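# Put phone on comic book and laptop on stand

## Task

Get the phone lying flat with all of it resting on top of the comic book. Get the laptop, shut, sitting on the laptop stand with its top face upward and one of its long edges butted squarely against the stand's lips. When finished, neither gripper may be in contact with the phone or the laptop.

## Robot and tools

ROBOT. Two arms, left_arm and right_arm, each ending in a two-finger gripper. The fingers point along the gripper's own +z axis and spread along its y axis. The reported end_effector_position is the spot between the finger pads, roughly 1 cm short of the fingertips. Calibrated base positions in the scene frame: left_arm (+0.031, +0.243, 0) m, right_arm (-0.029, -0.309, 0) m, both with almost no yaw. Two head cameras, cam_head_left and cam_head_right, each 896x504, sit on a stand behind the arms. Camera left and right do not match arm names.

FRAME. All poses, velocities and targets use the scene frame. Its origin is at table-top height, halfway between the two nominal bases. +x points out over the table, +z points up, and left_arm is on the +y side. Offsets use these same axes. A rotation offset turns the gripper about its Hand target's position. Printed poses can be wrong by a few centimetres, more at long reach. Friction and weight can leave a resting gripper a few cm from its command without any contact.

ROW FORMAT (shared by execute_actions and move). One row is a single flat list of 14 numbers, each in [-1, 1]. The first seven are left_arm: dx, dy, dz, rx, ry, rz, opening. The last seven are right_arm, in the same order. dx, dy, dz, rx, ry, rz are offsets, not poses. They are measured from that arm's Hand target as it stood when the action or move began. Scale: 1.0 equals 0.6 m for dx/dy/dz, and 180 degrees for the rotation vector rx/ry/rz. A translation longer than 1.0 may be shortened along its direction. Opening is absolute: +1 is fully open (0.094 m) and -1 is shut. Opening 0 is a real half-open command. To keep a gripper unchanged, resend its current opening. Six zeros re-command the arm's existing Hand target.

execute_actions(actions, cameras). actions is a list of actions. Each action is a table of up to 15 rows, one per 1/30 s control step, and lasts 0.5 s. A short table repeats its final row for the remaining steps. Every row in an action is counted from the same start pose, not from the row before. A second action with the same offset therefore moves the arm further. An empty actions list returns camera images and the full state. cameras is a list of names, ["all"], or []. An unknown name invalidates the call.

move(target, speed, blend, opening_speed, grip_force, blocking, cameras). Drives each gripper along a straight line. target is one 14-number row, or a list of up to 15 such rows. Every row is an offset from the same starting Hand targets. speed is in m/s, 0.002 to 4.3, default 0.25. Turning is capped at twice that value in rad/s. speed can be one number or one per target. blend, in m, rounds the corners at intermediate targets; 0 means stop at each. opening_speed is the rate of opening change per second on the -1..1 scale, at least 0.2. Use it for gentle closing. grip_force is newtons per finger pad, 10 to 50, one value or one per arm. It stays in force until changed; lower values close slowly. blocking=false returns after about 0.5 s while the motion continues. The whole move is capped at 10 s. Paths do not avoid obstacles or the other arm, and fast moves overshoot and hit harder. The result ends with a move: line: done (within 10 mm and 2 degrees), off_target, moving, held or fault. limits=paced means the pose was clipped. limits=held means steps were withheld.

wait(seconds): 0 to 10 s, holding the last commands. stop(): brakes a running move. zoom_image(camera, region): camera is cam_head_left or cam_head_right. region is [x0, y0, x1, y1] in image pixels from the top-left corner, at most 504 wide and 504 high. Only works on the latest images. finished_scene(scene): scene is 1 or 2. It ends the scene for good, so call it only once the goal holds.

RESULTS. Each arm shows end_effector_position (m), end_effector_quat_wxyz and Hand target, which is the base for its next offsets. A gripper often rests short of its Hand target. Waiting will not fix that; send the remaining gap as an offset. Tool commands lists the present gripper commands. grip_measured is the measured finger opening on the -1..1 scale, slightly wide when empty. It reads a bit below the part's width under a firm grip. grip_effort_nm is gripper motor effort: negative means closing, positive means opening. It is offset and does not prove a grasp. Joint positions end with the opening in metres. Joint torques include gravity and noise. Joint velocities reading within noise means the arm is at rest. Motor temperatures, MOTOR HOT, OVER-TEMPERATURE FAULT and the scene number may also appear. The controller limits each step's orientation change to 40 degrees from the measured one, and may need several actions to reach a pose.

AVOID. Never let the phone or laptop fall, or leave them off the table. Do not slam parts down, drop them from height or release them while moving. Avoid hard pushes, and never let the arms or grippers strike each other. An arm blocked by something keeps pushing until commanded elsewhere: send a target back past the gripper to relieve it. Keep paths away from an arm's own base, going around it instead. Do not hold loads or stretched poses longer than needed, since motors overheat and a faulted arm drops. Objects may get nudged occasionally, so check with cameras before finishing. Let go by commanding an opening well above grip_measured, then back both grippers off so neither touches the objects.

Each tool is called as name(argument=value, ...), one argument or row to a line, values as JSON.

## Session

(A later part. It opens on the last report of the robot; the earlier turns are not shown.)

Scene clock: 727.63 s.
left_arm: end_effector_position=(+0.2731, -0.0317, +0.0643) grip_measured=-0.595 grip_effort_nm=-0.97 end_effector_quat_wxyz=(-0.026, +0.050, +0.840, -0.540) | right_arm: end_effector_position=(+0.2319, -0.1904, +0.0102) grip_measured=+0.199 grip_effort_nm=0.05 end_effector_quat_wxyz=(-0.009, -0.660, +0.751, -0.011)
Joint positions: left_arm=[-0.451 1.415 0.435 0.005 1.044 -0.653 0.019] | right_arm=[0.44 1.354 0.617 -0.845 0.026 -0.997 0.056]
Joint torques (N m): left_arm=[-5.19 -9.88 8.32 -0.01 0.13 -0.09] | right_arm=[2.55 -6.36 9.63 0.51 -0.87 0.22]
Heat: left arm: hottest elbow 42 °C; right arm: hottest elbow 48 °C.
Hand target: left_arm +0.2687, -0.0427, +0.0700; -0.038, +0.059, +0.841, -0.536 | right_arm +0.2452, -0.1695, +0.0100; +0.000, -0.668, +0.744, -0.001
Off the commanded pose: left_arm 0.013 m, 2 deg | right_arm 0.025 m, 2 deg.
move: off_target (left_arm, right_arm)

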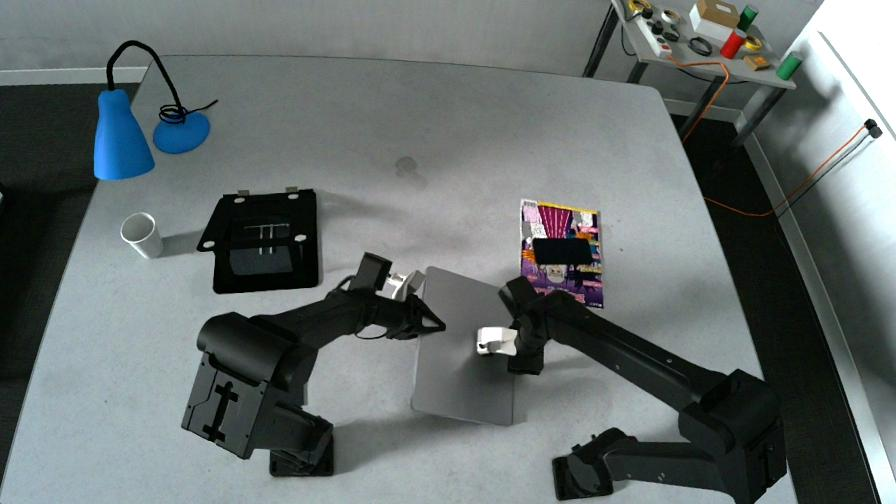

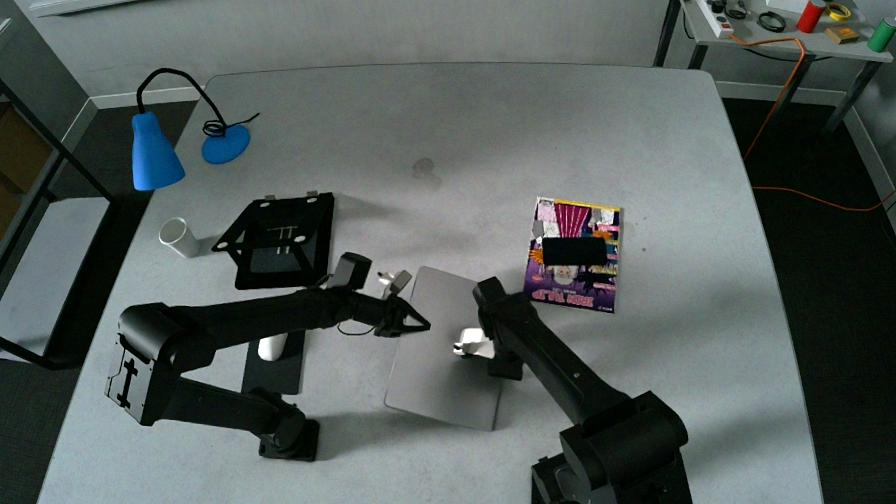

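move(
  target=[
    [0,0,0.0,0,0,0,-0.95,0,-0.2167,0.01,0,0,0,0.2],
    [0.01,0.03,0.3,0,0,0,-0.95,0,-0.25,0.25,0,0,0,0.2],
  ],
  speed=[0.2,0.2],
  blend=[0.02,0],
  cameras=["cam_head_left","cam_head_right"],
)

Scene clock: 736.07 s.
left_arm: end_effector_position=(+0.2305, -0.0024, +0.1623) grip_measured=-0.632 grip_effort_nm=-1.00 end_effector_quat_wxyz=(-0.097, +0.023, +0.871, -0.482) | right_arm: end_effector_position=(+0.2280, -0.3160, +0.1383) grip_measured=+0.199 grip_effort_nm=0.05 end_effector_quat_wxyz=(-0.019, -0.670, +0.742, +0.016)
Joint positions: left_arm=[-0.432 1.044 0.587 -0.828 1.002 -0.509 0.017] | right_arm=[-0.027 1.082 0.787 -1.327 0.004 -1.49 0.056]
Joint torques (N m): left_arm=[-0.44 -9.47 23.46 0.57 3.19 -0.18] | right_arm=[-0.38 -7.77 12.21 -0.34 -0.11 0.08]
Heat: left arm: hottest elbow 42 °C; right arm: hottest elbow 48 °C.
Hand target: left_arm +0.2746, -0.0247, +0.2500; -0.038, +0.059, +0.841, -0.536 | right_arm +0.2452, -0.3196, +0.1600; +0.000, -0.668, +0.744, -0.001
Off the commanded pose: left_arm 0.101 m, 11 deg | right_arm 0.028 m, 3 deg.
move: off_target (left_arm, right_arm)

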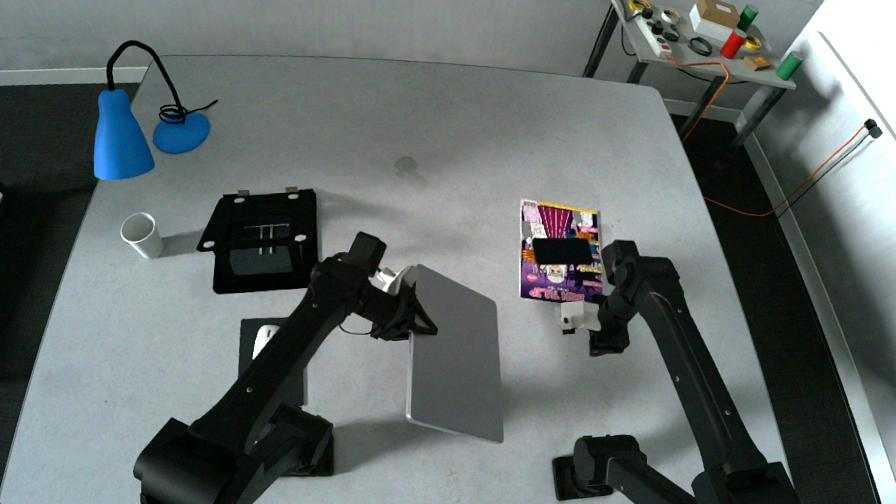

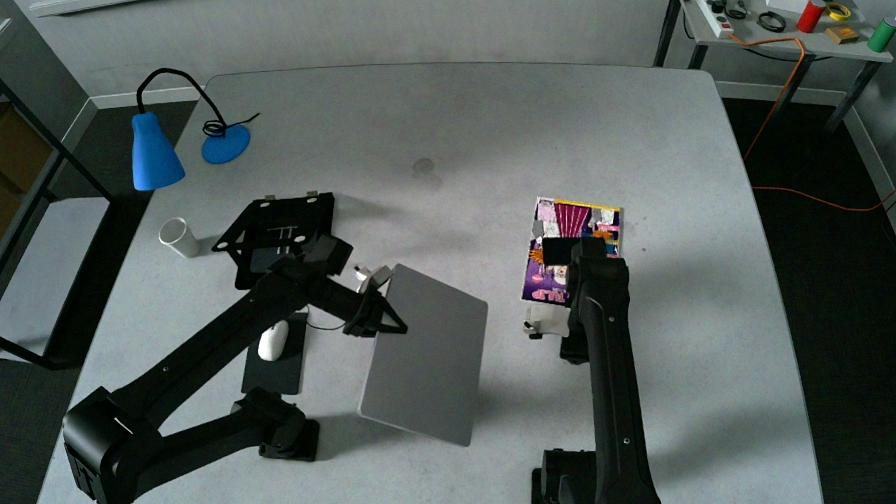

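move(
  target=[
    [0,0,0.06,0,0,0,-0.95,0,-0.22,0.03,0,0,0,0.2],
    [0,0,0.1833,0,0,0,-0.95,0,-0.22,0.06,0,0,0,0.2],
    [0.1423,0.2412,0.2833,0,0,0.2667,-0.95,0,-0.22,0.06,0,0,0,0.2],
    [0.2423,0.5912,0.3,0,0,0.5278,-0.95,0,-0.22,0.06,0,0,0,0.2],
  ],
  speed=[0.25,0.2,0.22,0.22],
  blend=[0.02,0.03,0.05,0],
  cameras=["cam_head_left","cam_head_right"],
)

Scene clock: 766.80 s.
left_arm: end_effector_position=(+0.3764, +0.3153, +0.2866) grip_measured=-0.633 grip_effort_nm=-1.00 end_effector_quat_wxyz=(-0.246, +0.643, -0.650, +0.323) | right_arm: end_effector_position=(+0.2310, -0.4410, +0.1789) grip_measured=+0.199 grip_effort_nm=0.05 end_effector_quat_wxyz=(-0.007, -0.669, +0.743, +0.013)
Joint positions: left_arm=[0.367 0.789 0.815 -0.836 0.389 -1.321 0.017] | right_arm=[-0.471 1.137 0.937 -1.4 0.003 -1.932 0.056]
Joint torques (N m): left_arm=[0.26 -9.17 -27.74 5.12 1.21 -0.31] | right_arm=[-0.26 -7.18 12.64 -0.31 -0.11 0.08]
Motor temperatures (°C): left_arm=[22 26 53 24 42 24 28] | right_arm=[26 40 52 25 24 23 25]
Heat: left arm: hottest elbow 53 °C; right arm: hottest elbow 52 °C.
Hand target: left_arm +0.4199, +0.3300, +0.4300; -0.370, +0.581, -0.611, +0.390 | right_arm +0.2452, -0.4516, +0.1959; +0.000, -0.668, +0.744, -0.001
Off the commanded pose: left_arm 0.151 m, 18 deg | right_arm 0.025 m, 2 deg.
move: off_target (left_arm, right_arm)

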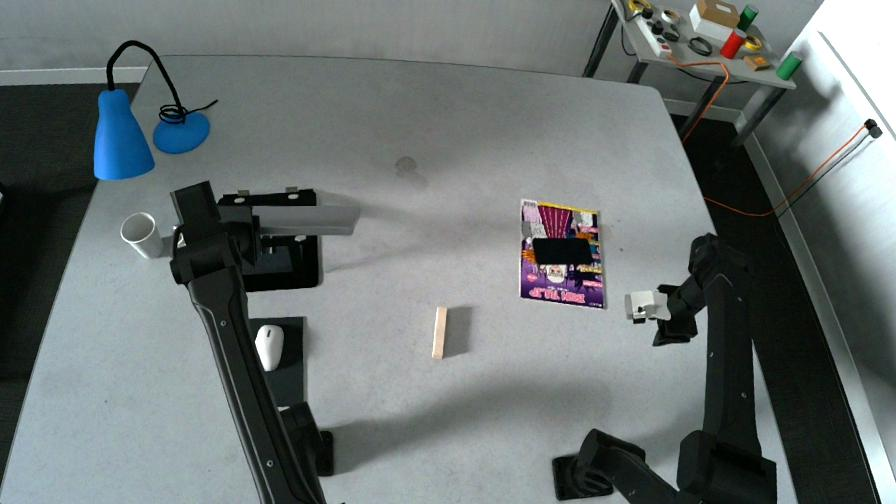

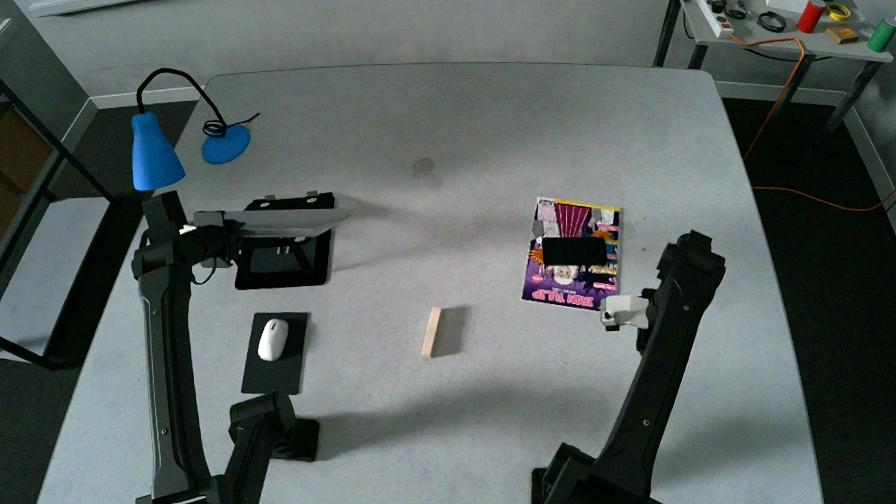

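move(
  target=[0.081,0.1167,0.0167,0.0016,-0.072,0.0439,-0.95,0,0,0,0,0,0,0.2],
  speed=0.18,
  cameras=["cam_head_left","cam_head_right"],
)

zoom_image(
  camera="cam_head_left",
  region=[120, 150, 380, 330],
)

zoom_image(
  camera="cam_head_right",
  region=[120, 150, 380, 330],
)

Scene clock: 812.97 s.
left_arm: end_effector_position=(+0.4423, +0.3890, +0.3092) grip_measured=-0.633 grip_effort_nm=-1.01 end_effector_quat_wxyz=(-0.355, +0.646, -0.566, +0.369) | right_arm: end_effector_position=(+0.2310, -0.4410, +0.1789) grip_measured=+0.199 grip_effort_nm=0.05 end_effector_quat_wxyz=(-0.007, -0.669, +0.743, +0.013)
Joint positions: left_arm=[0.466 0.933 0.815 -0.422 0.39 -1.431 0.017] | right_arm=[-0.471 1.137 0.937 -1.4 0.003 -1.932 0.056]
Joint torques (N m): left_arm=[-1.73 -12.57 23.16 5.93 0.81 -0.33] | right_arm=[-0.15 -7.24 12.66 -0.36 -0.11 0.08]
Motor temperatures (°C): left_arm=[22 27 75 25 35 24 28] | right_arm=[26 40 56 25 24 23 25]
Heat: left arm: hottest elbow 75 °C; right arm: hottest elbow 56 °C.
Hand target: left_arm +0.4687, +0.4001, +0.4400; -0.464, +0.573, -0.525, +0.425 | right_arm +0.2452, -0.4516, +0.1959; +0.000, -0.668, +0.744, -0.001
Off the commanded pose: left_arm 0.134 m, 17 deg | right_arm 0.025 m, 2 deg.
move: off_target (left_arm, right_arm)

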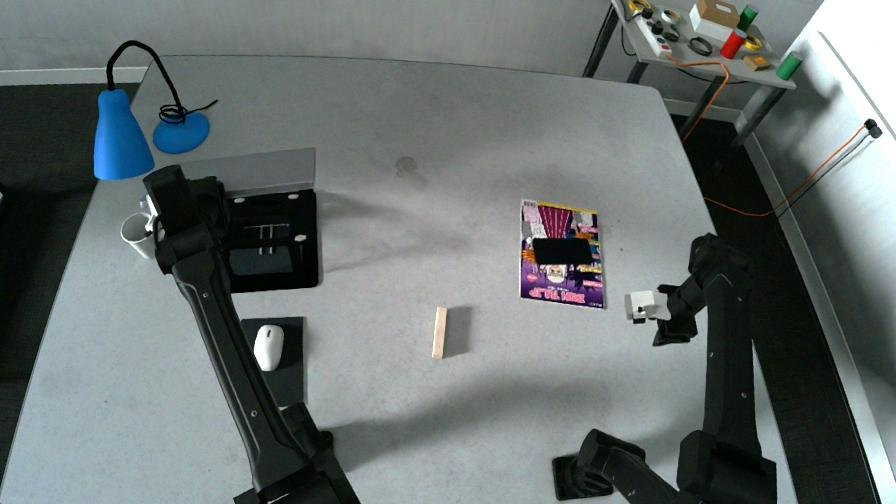

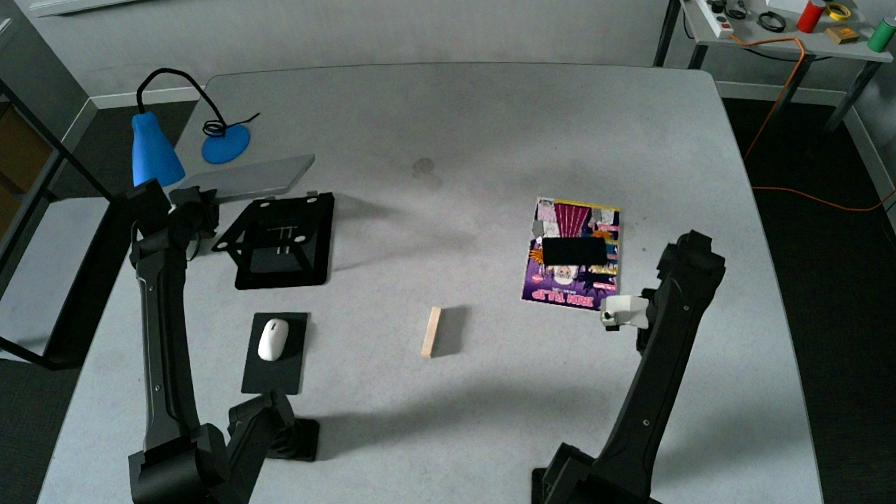

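Scaled by 1.938.

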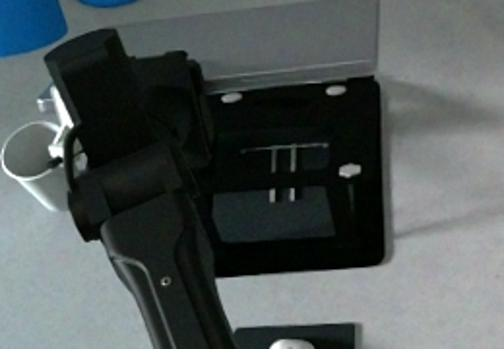

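Scaled by 1.938.

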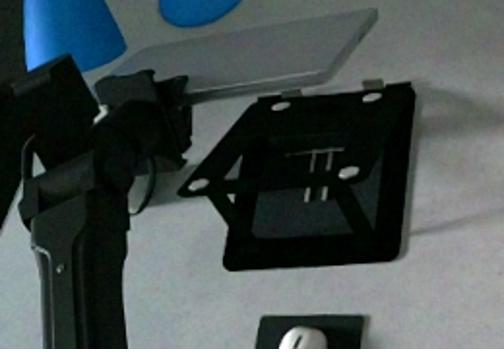

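move(
  target=[-0.03,-0.0167,-0.15,0,0,-0.015,-0.95,0,0,0,0,0,0,0.2],
  speed=0.2,
  cameras=["cam_head_left","cam_head_right"],
)

zoom_image(
  camera="cam_head_left",
  region=[120, 150, 380, 330],
)

zoom_image(
  camera="cam_head_right",
  region=[120, 150, 380, 330],
)

Scene clock: 825.20 s.
left_arm: end_effector_position=(+0.4330, +0.3777, +0.2458) grip_measured=-0.633 grip_effort_nm=-1.01 end_effector_quat_wxyz=(-0.355, +0.629, -0.572, +0.389) | right_arm: end_effector_position=(+0.2310, -0.4410, +0.1789) grip_measured=+0.199 grip_effort_nm=0.05 end_effector_quat_wxyz=(-0.007, -0.669, +0.743, +0.013)
Joint positions: left_arm=[0.473 0.938 0.628 -0.206 0.443 -1.425 0.017] | right_arm=[-0.471 1.137 0.937 -1.4 0.003 -1.932 0.056]
Joint torques (N m): left_arm=[-0.21 -12.63 18.1 6.06 1.03 -0.24] | right_arm=[-0.21 -7.3 12.66 -0.34 -0.11 0.08]
Motor temperatures (°C): left_arm=[22 27 74 25 34 24 28] | right_arm=[26 39 57 25 24 23 25]
Heat: left arm: hottest elbow 74 °C; right arm: hottest elbow 57 °C.
Hand target: left_arm +0.4506, +0.3901, +0.3500; -0.454, +0.560, -0.539, +0.436 | right_arm +0.2452, -0.4516, +0.1959; +0.000, -0.668, +0.744, -0.001
Off the commanded pose: left_arm 0.106 m, 15 deg | right_arm 0.025 m, 2 deg.
move: off_target (left_arm, right_arm)

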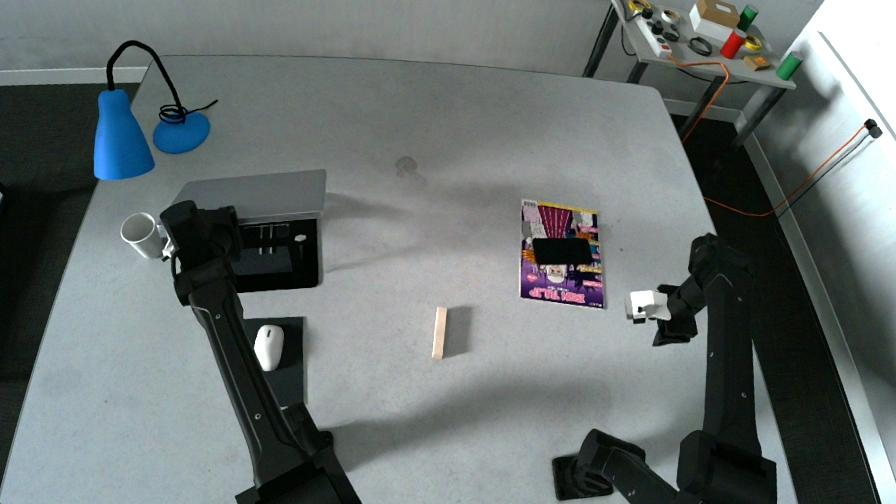

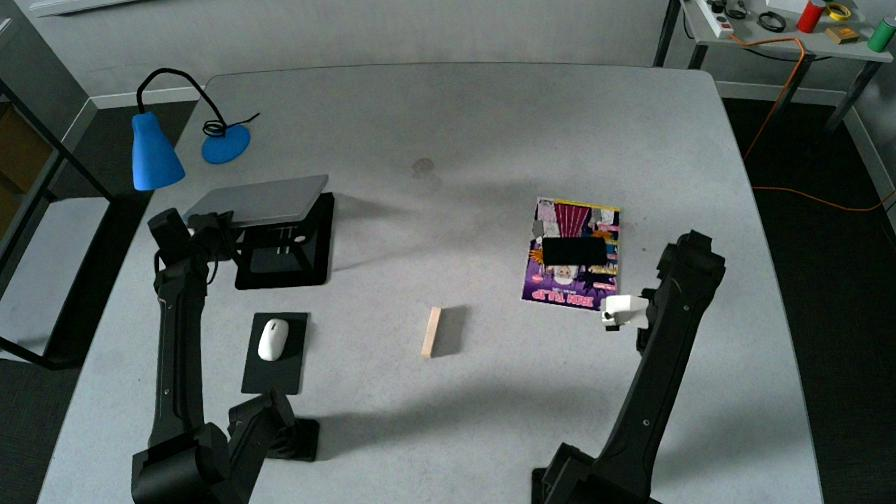

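Scaled by 1.938.

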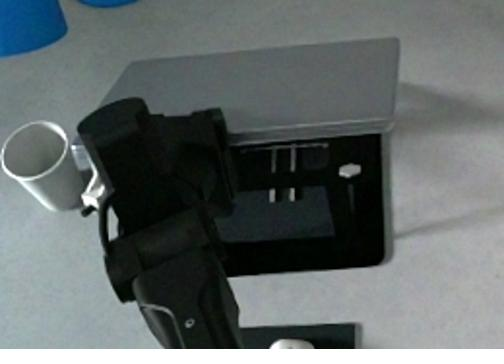

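Scaled by 1.938.

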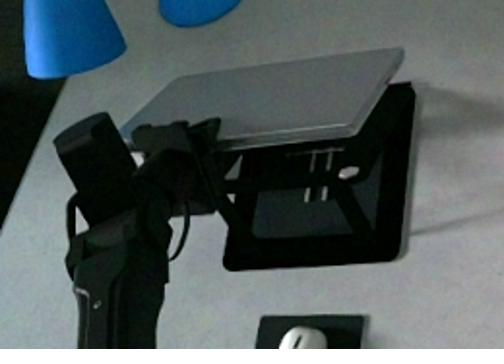

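move(
  target=[-0.025,0.0,-0.1,0,0,0,-0.95,0,0,0,0,0,0,0.2],
  speed=0.15,
  cameras=["cam_head_left","cam_head_right"],
)

zoom_image(
  camera="cam_head_left",
  region=[150, 160, 350, 310],
)

zoom_image(
  camera="cam_head_right",
  region=[150, 160, 350, 310],
)

Scene clock: 840.93 s.
left_arm: end_effector_position=(+0.4130, +0.3746, +0.1982) grip_measured=-0.633 grip_effort_nm=-1.01 end_effector_quat_wxyz=(-0.363, +0.624, -0.569, +0.394) | right_arm: end_effector_position=(+0.2310, -0.4410, +0.1789) grip_measured=+0.199 grip_effort_nm=0.05 end_effector_quat_wxyz=(-0.007, -0.669, +0.743, +0.013)
Joint positions: left_arm=[0.5 0.937 0.481 -0.043 0.469 -1.417 0.017] | right_arm=[-0.471 1.137 0.937 -1.4 0.003 -1.932 0.056]
Joint torques (N m): left_arm=[-0.26 -10.87 17.03 5.94 1.08 -0.18] | right_arm=[-0.26 -7.12 12.63 -0.32 -0.11 0.08]
Motor temperatures (°C): left_arm=[22 27 71 25 33 24 29] | right_arm=[26 39 58 25 24 23 25]
Heat: left arm: hottest elbow 71 °C; right arm: hottest elbow 58 °C.
Hand target: left_arm +0.4356, +0.3902, +0.2902; -0.454, +0.560, -0.538, +0.436 | right_arm +0.2452, -0.4516, +0.1959; +0.000, -0.668, +0.744, -0.001
Off the commanded pose: left_arm 0.096 m, 14 deg | right_arm 0.025 m, 2 deg.
move: off_target (left_arm, right_arm)

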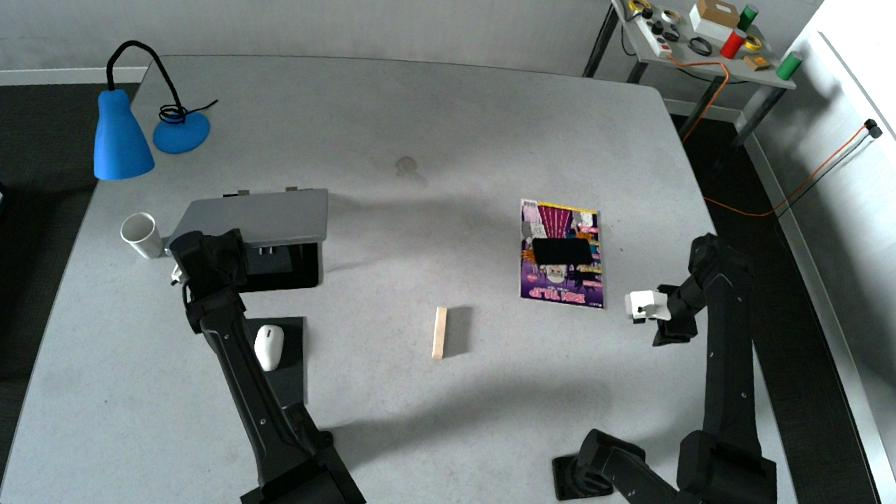

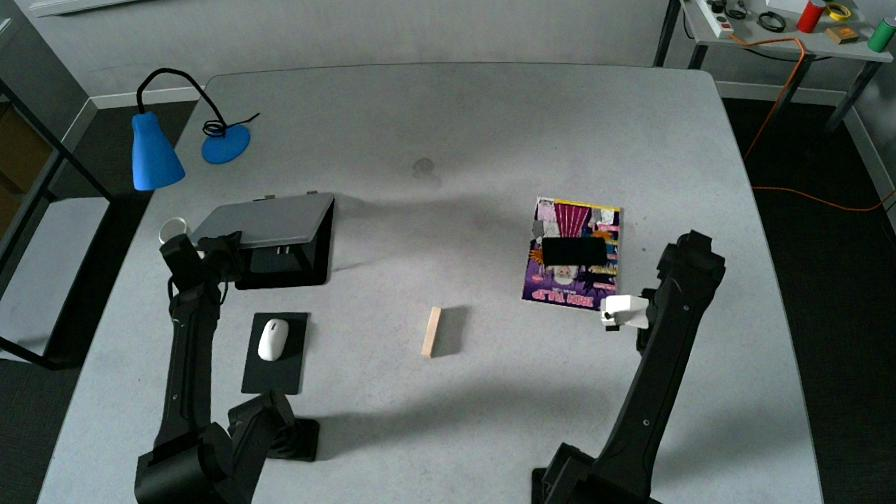

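Scaled by 2.520.

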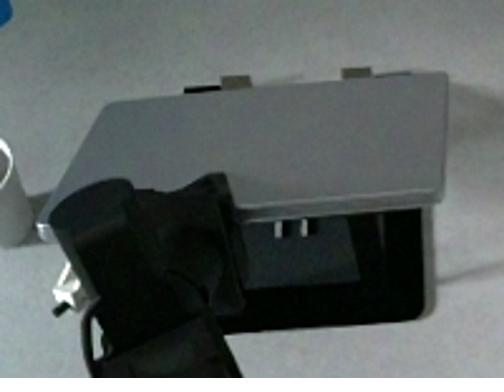

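Scaled by 2.520.

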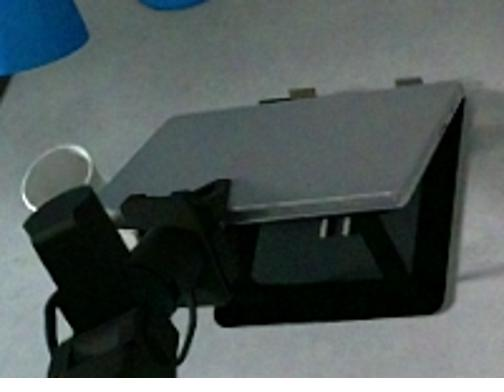

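move(
  target=[0.0,0.0,-0.075,0.0252,0,-0.0221,-0.95,0,0,0,0,0,0,0.2],
  speed=0.1,
  cameras=["cam_head_left","cam_head_right"],
)

zoom_image(
  camera="cam_head_left",
  region=[150, 160, 350, 310],
)

zoom_image(
  camera="cam_head_right",
  region=[150, 160, 350, 310],
)

Scene clock: 855.53 s.
left_arm: end_effector_position=(+0.4148, +0.3747, +0.1697) grip_measured=-0.633 grip_effort_nm=-1.00 end_effector_quat_wxyz=(-0.378, +0.583, -0.597, +0.402) | right_arm: end_effector_position=(+0.2310, -0.4410, +0.1789) grip_measured=+0.199 grip_effort_nm=0.05 end_effector_quat_wxyz=(-0.007, -0.669, +0.743, +0.013)
Joint positions: left_arm=[0.528 1.027 0.421 0.13 0.546 -1.327 0.017] | right_arm=[-0.471 1.137 0.937 -1.4 0.003 -1.932 0.056]
Joint torques (N m): left_arm=[-0.03 -10.29 15.08 5.96 1.01 -0.07] | right_arm=[-0.26 -7.18 12.66 -0.34 -0.11 0.08]
Motor temperatures (°C): left_arm=[22 27 66 25 33 24 29] | right_arm=[26 39 58 25 24 23 25]
Heat: left arm: hottest elbow 66 °C; right arm: hottest elbow 58 °C.
Hand target: left_arm +0.4356, +0.3901, +0.2451; -0.460, +0.523, -0.575, +0.430 | right_arm +0.2452, -0.4516, +0.1959; +0.000, -0.668, +0.744, -0.001
Off the commanded pose: left_arm 0.080 m, 12 deg | right_arm 0.025 m, 2 deg.
move: off_target (left_arm, right_arm)

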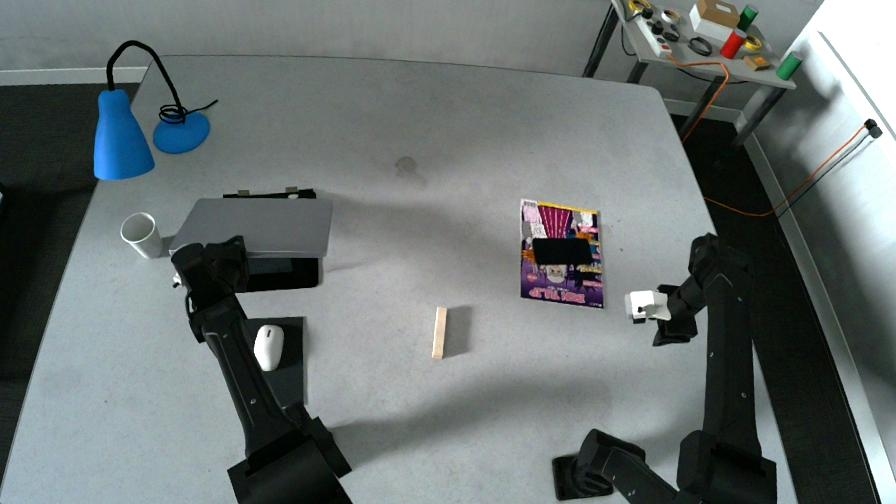

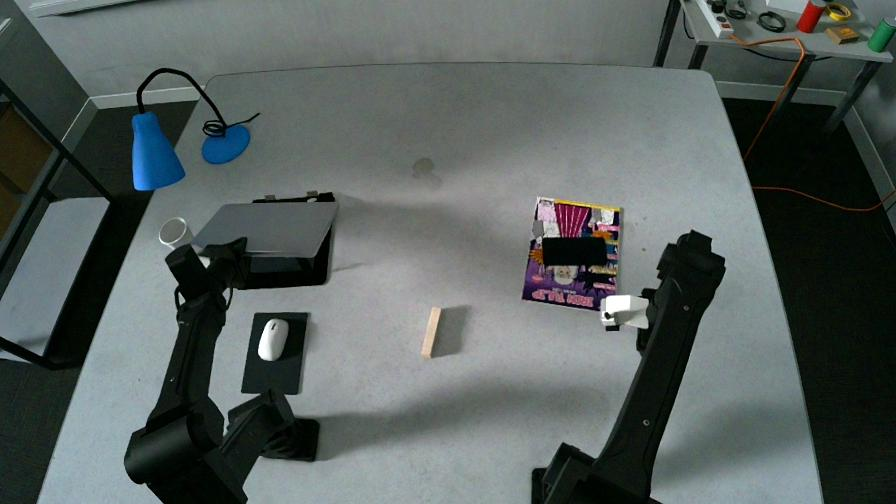

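Scaled by 2.520.

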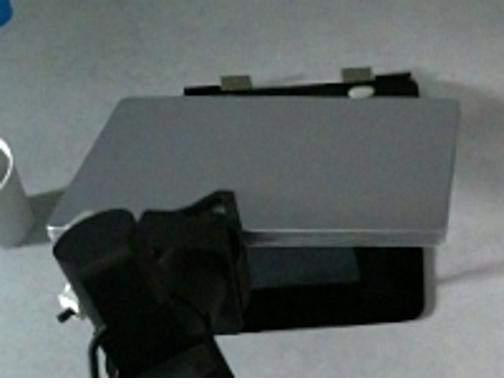

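Scaled by 2.520.

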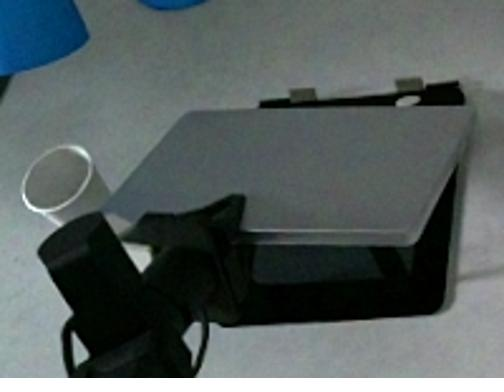

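move(
  target=[0.0,-0.02,-0.05,-0.0023,0.0333,0.0356,-0.95,0,0,0,0,0,0,0.2],
  speed=0.1,
  cameras=["cam_head_left","cam_head_right"],
)

zoom_image(
  camera="cam_head_left",
  region=[150, 160, 350, 310],
)

zoom_image(
  camera="cam_head_right",
  region=[150, 160, 350, 310],
)

Scene clock: 871.33 s.
left_arm: end_effector_position=(+0.4191, +0.3792, +0.1627) grip_measured=-0.633 grip_effort_nm=-1.01 end_effector_quat_wxyz=(-0.402, +0.617, -0.578, +0.351) | right_arm: end_effector_position=(+0.2310, -0.4410, +0.1789) grip_measured=+0.199 grip_effort_nm=0.05 end_effector_quat_wxyz=(-0.007, -0.669, +0.743, +0.013)
Joint positions: left_arm=[0.453 1.02 0.415 0.13 0.343 -1.366 0.017] | right_arm=[-0.471 1.137 0.937 -1.4 0.003 -1.932 0.056]
Joint torques (N m): left_arm=[-2.84 -10.23 13.55 3.75 0.28 0] | right_arm=[-0.21 -7.18 12.67 -0.34 -0.11 0.09]
Motor temperatures (°C): left_arm=[22 27 63 25 33 24 29] | right_arm=[26 39 59 25 24 23 25]
Heat: left arm: hottest elbow 63 °C; right arm: hottest elbow 59 °C.
Hand target: left_arm +0.4356, +0.3780, +0.2151; -0.451, +0.577, -0.566, +0.378 | right_arm +0.2452, -0.4516, +0.1959; +0.000, -0.668, +0.744, -0.001
Off the commanded pose: left_arm 0.055 m, 8 deg | right_arm 0.025 m, 2 deg.
move: off_target (left_arm, right_arm)

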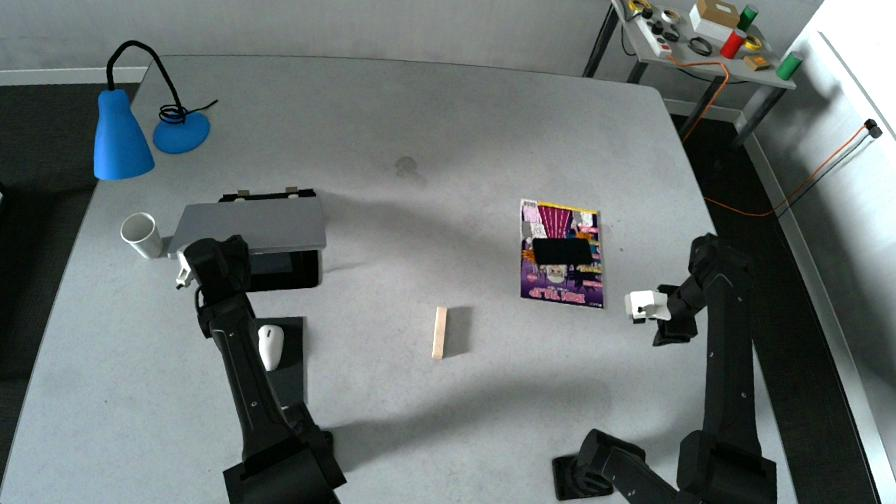

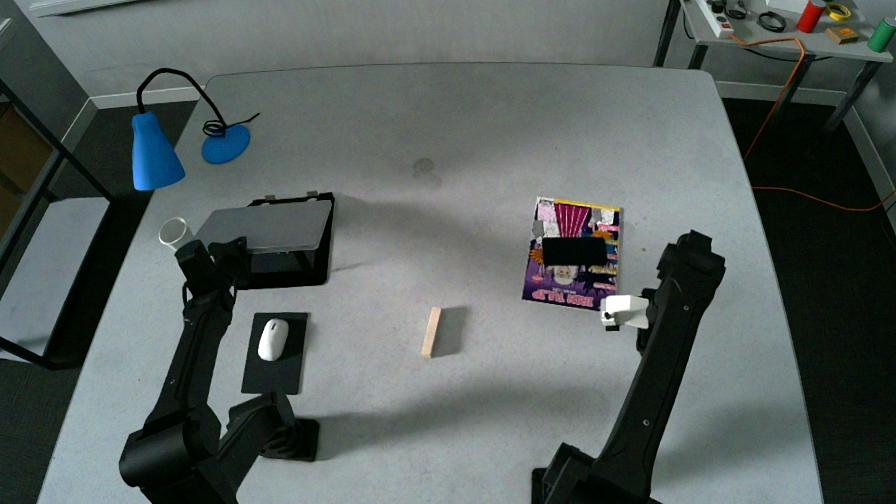

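Scaled by 2.520.

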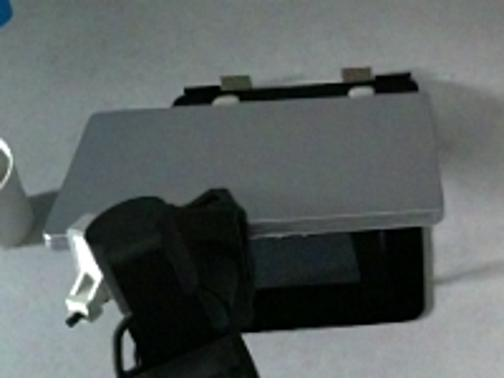

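Scaled by 2.520.

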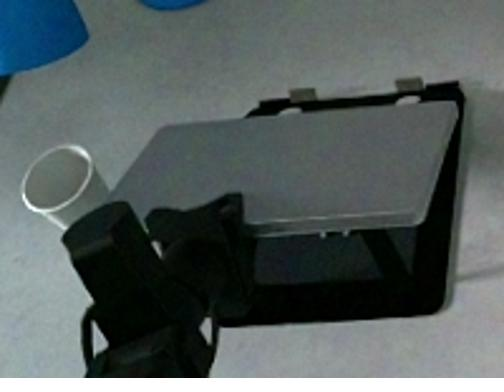

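move(
  target=[0.05,-0.035,-0.04,0,0,0,-0.95,0,0,0,0,0,0,0.2],
  speed=0.08,
  cameras=["cam_head_left","cam_head_right"],
)

zoom_image(
  camera="cam_head_left",
  region=[150, 160, 350, 310],
)

zoom_image(
  camera="cam_head_right",
  region=[150, 160, 350, 310],
)

Scene clock: 883.67 s.
left_arm: end_effector_position=(+0.4446, +0.3606, +0.1582) grip_measured=-0.633 grip_effort_nm=-1.01 end_effector_quat_wxyz=(-0.424, +0.601, -0.580, +0.349) | right_arm: end_effector_position=(+0.2310, -0.4410, +0.1789) grip_measured=+0.199 grip_effort_nm=0.05 end_effector_quat_wxyz=(-0.007, -0.669, +0.743, +0.013)
Joint positions: left_arm=[0.345 1.099 0.415 0.264 0.238 -1.387 0.017] | right_arm=[-0.471 1.137 0.937 -1.4 0.003 -1.932 0.056]
Joint torques (N m): left_arm=[-2.08 -7.88 12.89 3.97 0.19 -0.15] | right_arm=[-0.15 -7.24 12.64 -0.35 -0.11 0.08]
Motor temperatures (°C): left_arm=[22 27 61 25 32 24 29] | right_arm=[26 39 59 25 24 23 25]
Heat: left arm: hottest elbow 61 °C; right arm: hottest elbow 59 °C.
Hand target: left_arm +0.4657, +0.3571, +0.1912; -0.451, +0.577, -0.566, +0.378 | right_arm +0.2452, -0.4516, +0.1959; +0.000, -0.668, +0.744, -0.001
Off the commanded pose: left_arm 0.039 m, 6 deg | right_arm 0.025 m, 2 deg.
move: off_target (left_arm, right_arm)

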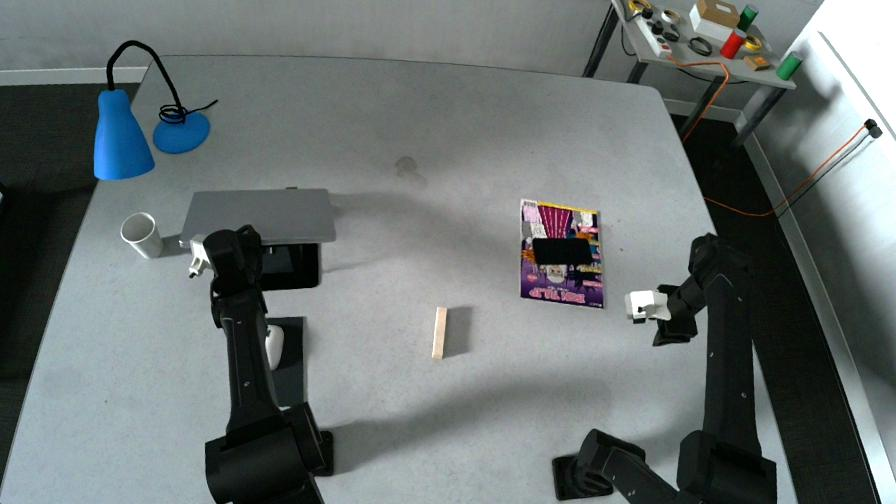

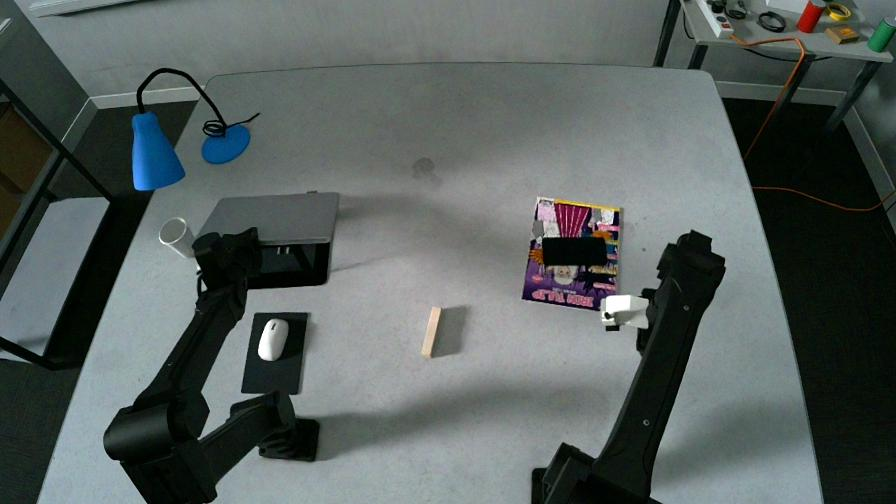

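Scaled by 2.520.

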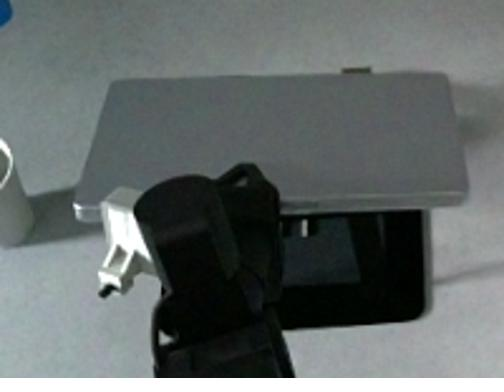

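Scaled by 2.520.

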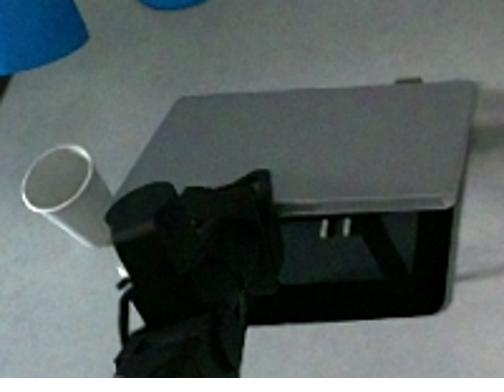

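move(
  target=[0.0,0.0,-0.05,-0.0233,-0.0027,0.0101,-0.95,0,0,0,0,0,0,0.2],
  speed=0.08,
  cameras=["cam_head_left","cam_head_right"],
)

zoom_image(
  camera="cam_head_left",
  region=[150, 160, 350, 310],
)

zoom_image(
  camera="cam_head_right",
  region=[150, 160, 350, 310],
)

Scene clock: 895.67 s.
left_arm: end_effector_position=(+0.4598, +0.3633, +0.1582) grip_measured=-0.635 grip_effort_nm=-1.01 end_effector_quat_wxyz=(-0.431, +0.611, -0.544, +0.381) | right_arm: end_effector_position=(+0.2310, -0.4410, +0.1789) grip_measured=+0.199 grip_effort_nm=0.05 end_effector_quat_wxyz=(-0.007, -0.669, +0.743, +0.013)
Joint positions: left_arm=[0.336 1.176 0.415 0.406 0.232 -1.483 0.017] | right_arm=[-0.471 1.137 0.937 -1.4 0.003 -1.932 0.056]
Joint torques (N m): left_arm=[-2.43 -7 8.61 3.73 -0.12 -0.01] | right_arm=[-0.26 -7.18 12.66 -0.32 -0.11 0.08]
Motor temperatures (°C): left_arm=[22 26 58 25 32 24 29] | right_arm=[26 39 59 25 24 23 25]
Heat: left arm: hottest elbow 58 °C; right arm: hottest elbow 59 °C.
Hand target: left_arm +0.4657, +0.3571, +0.1612; -0.438, +0.600, -0.541, +0.394 | right_arm +0.2452, -0.4516, +0.1959; +0.000, -0.668, +0.744, -0.001
Off the commanded pose: left_arm 0.009 m, 2 deg | right_arm 0.025 m, 2 deg.
move: off_target (right_arm)

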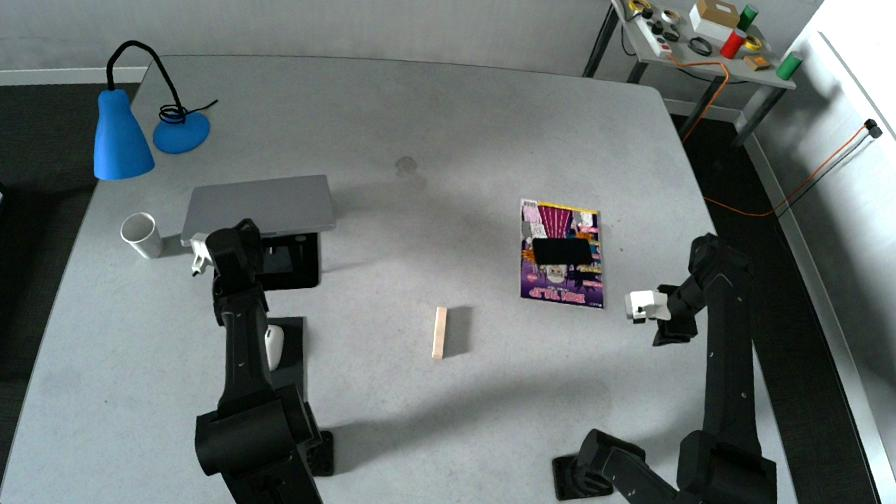

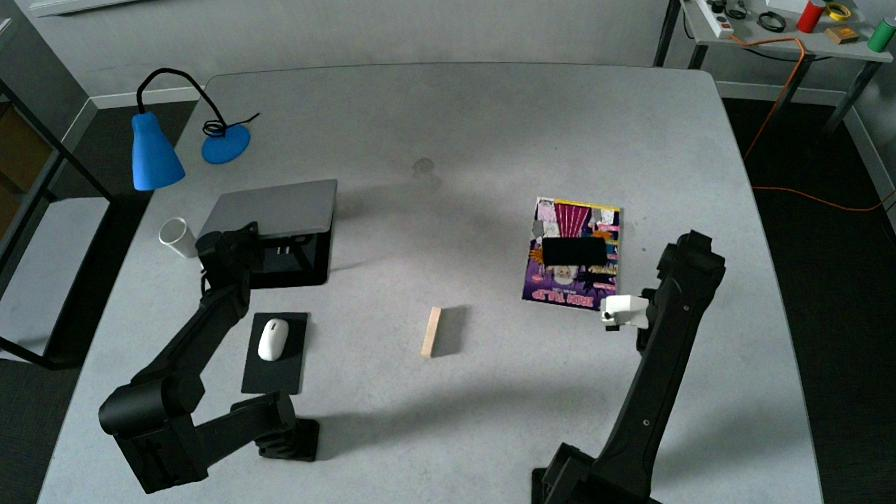

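Scaled by 2.520.

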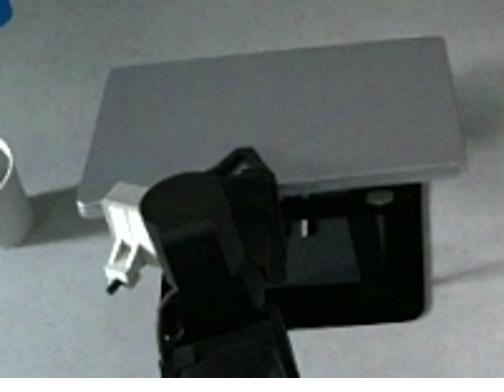

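Scaled by 2.520.

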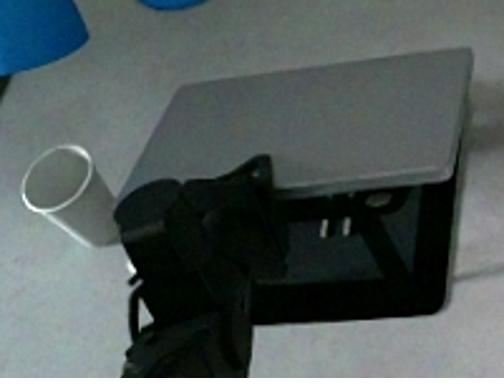

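move(
  target=[-0.055,-0.01,0.02,-0.007,0.0663,0,-0.95,0,0,0,0,0,0,0.2],
  speed=0.1,
  cameras=["cam_head_left","cam_head_right"],
)

zoom_image(
  camera="cam_head_left",
  region=[150, 160, 350, 310],
)

zoom_image(
  camera="cam_head_right",
  region=[150, 160, 350, 310],
)

Scene clock: 906.87 s.
left_arm: end_effector_position=(+0.4236, +0.3534, +0.1509) grip_measured=-0.636 grip_effort_nm=-1.01 end_effector_quat_wxyz=(-0.365, +0.654, -0.578, +0.324) | right_arm: end_effector_position=(+0.2310, -0.4410, +0.1789) grip_measured=+0.199 grip_effort_nm=0.05 end_effector_quat_wxyz=(-0.007, -0.669, +0.743, +0.013)
Joint positions: left_arm=[0.335 1.011 0.442 0.005 0.207 -1.445 0.017] | right_arm=[-0.471 1.137 0.937 -1.4 0.003 -1.932 0.056]
Joint torques (N m): left_arm=[-2.26 -8.06 13.59 0.75 0.3 0.02] | right_arm=[-0.21 -7.12 12.66 -0.32 -0.11 0.08]
Motor temperatures (°C): left_arm=[22 26 56 25 31 24 29] | right_arm=[26 39 59 25 24 23 25]
Heat: left arm: hottest elbow 56 °C; right arm: hottest elbow 59 °C.
Hand target: left_arm +0.4326, +0.3512, +0.1732; -0.373, +0.643, -0.579, +0.335 | right_arm +0.2452, -0.4516, +0.1959; +0.000, -0.668, +0.744, -0.001
Off the commanded pose: left_arm 0.024 m, 2 deg | right_arm 0.025 m, 2 deg.
move: off_target (left_arm, right_arm)

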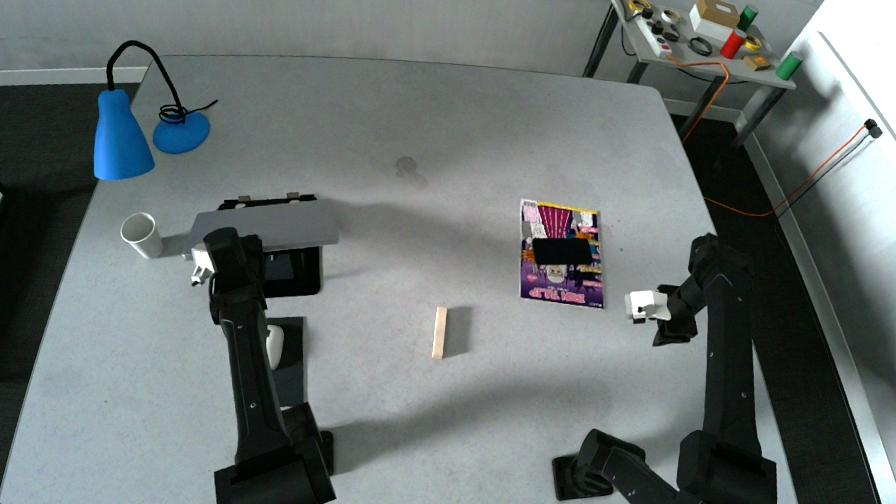

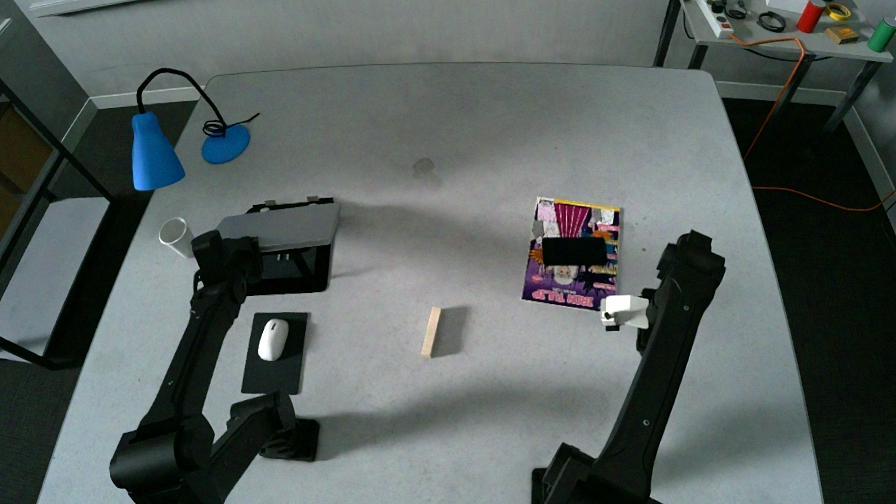

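Scaled by 2.520.

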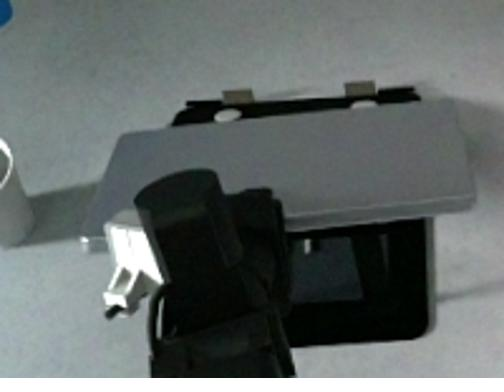

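Scaled by 2.520.

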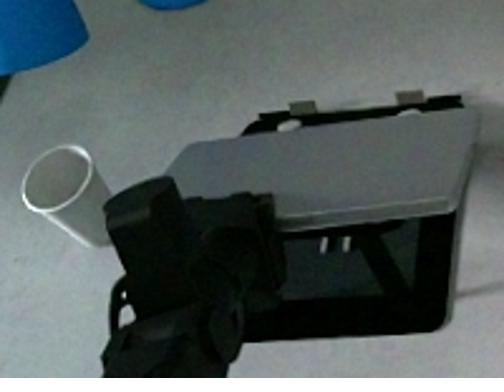

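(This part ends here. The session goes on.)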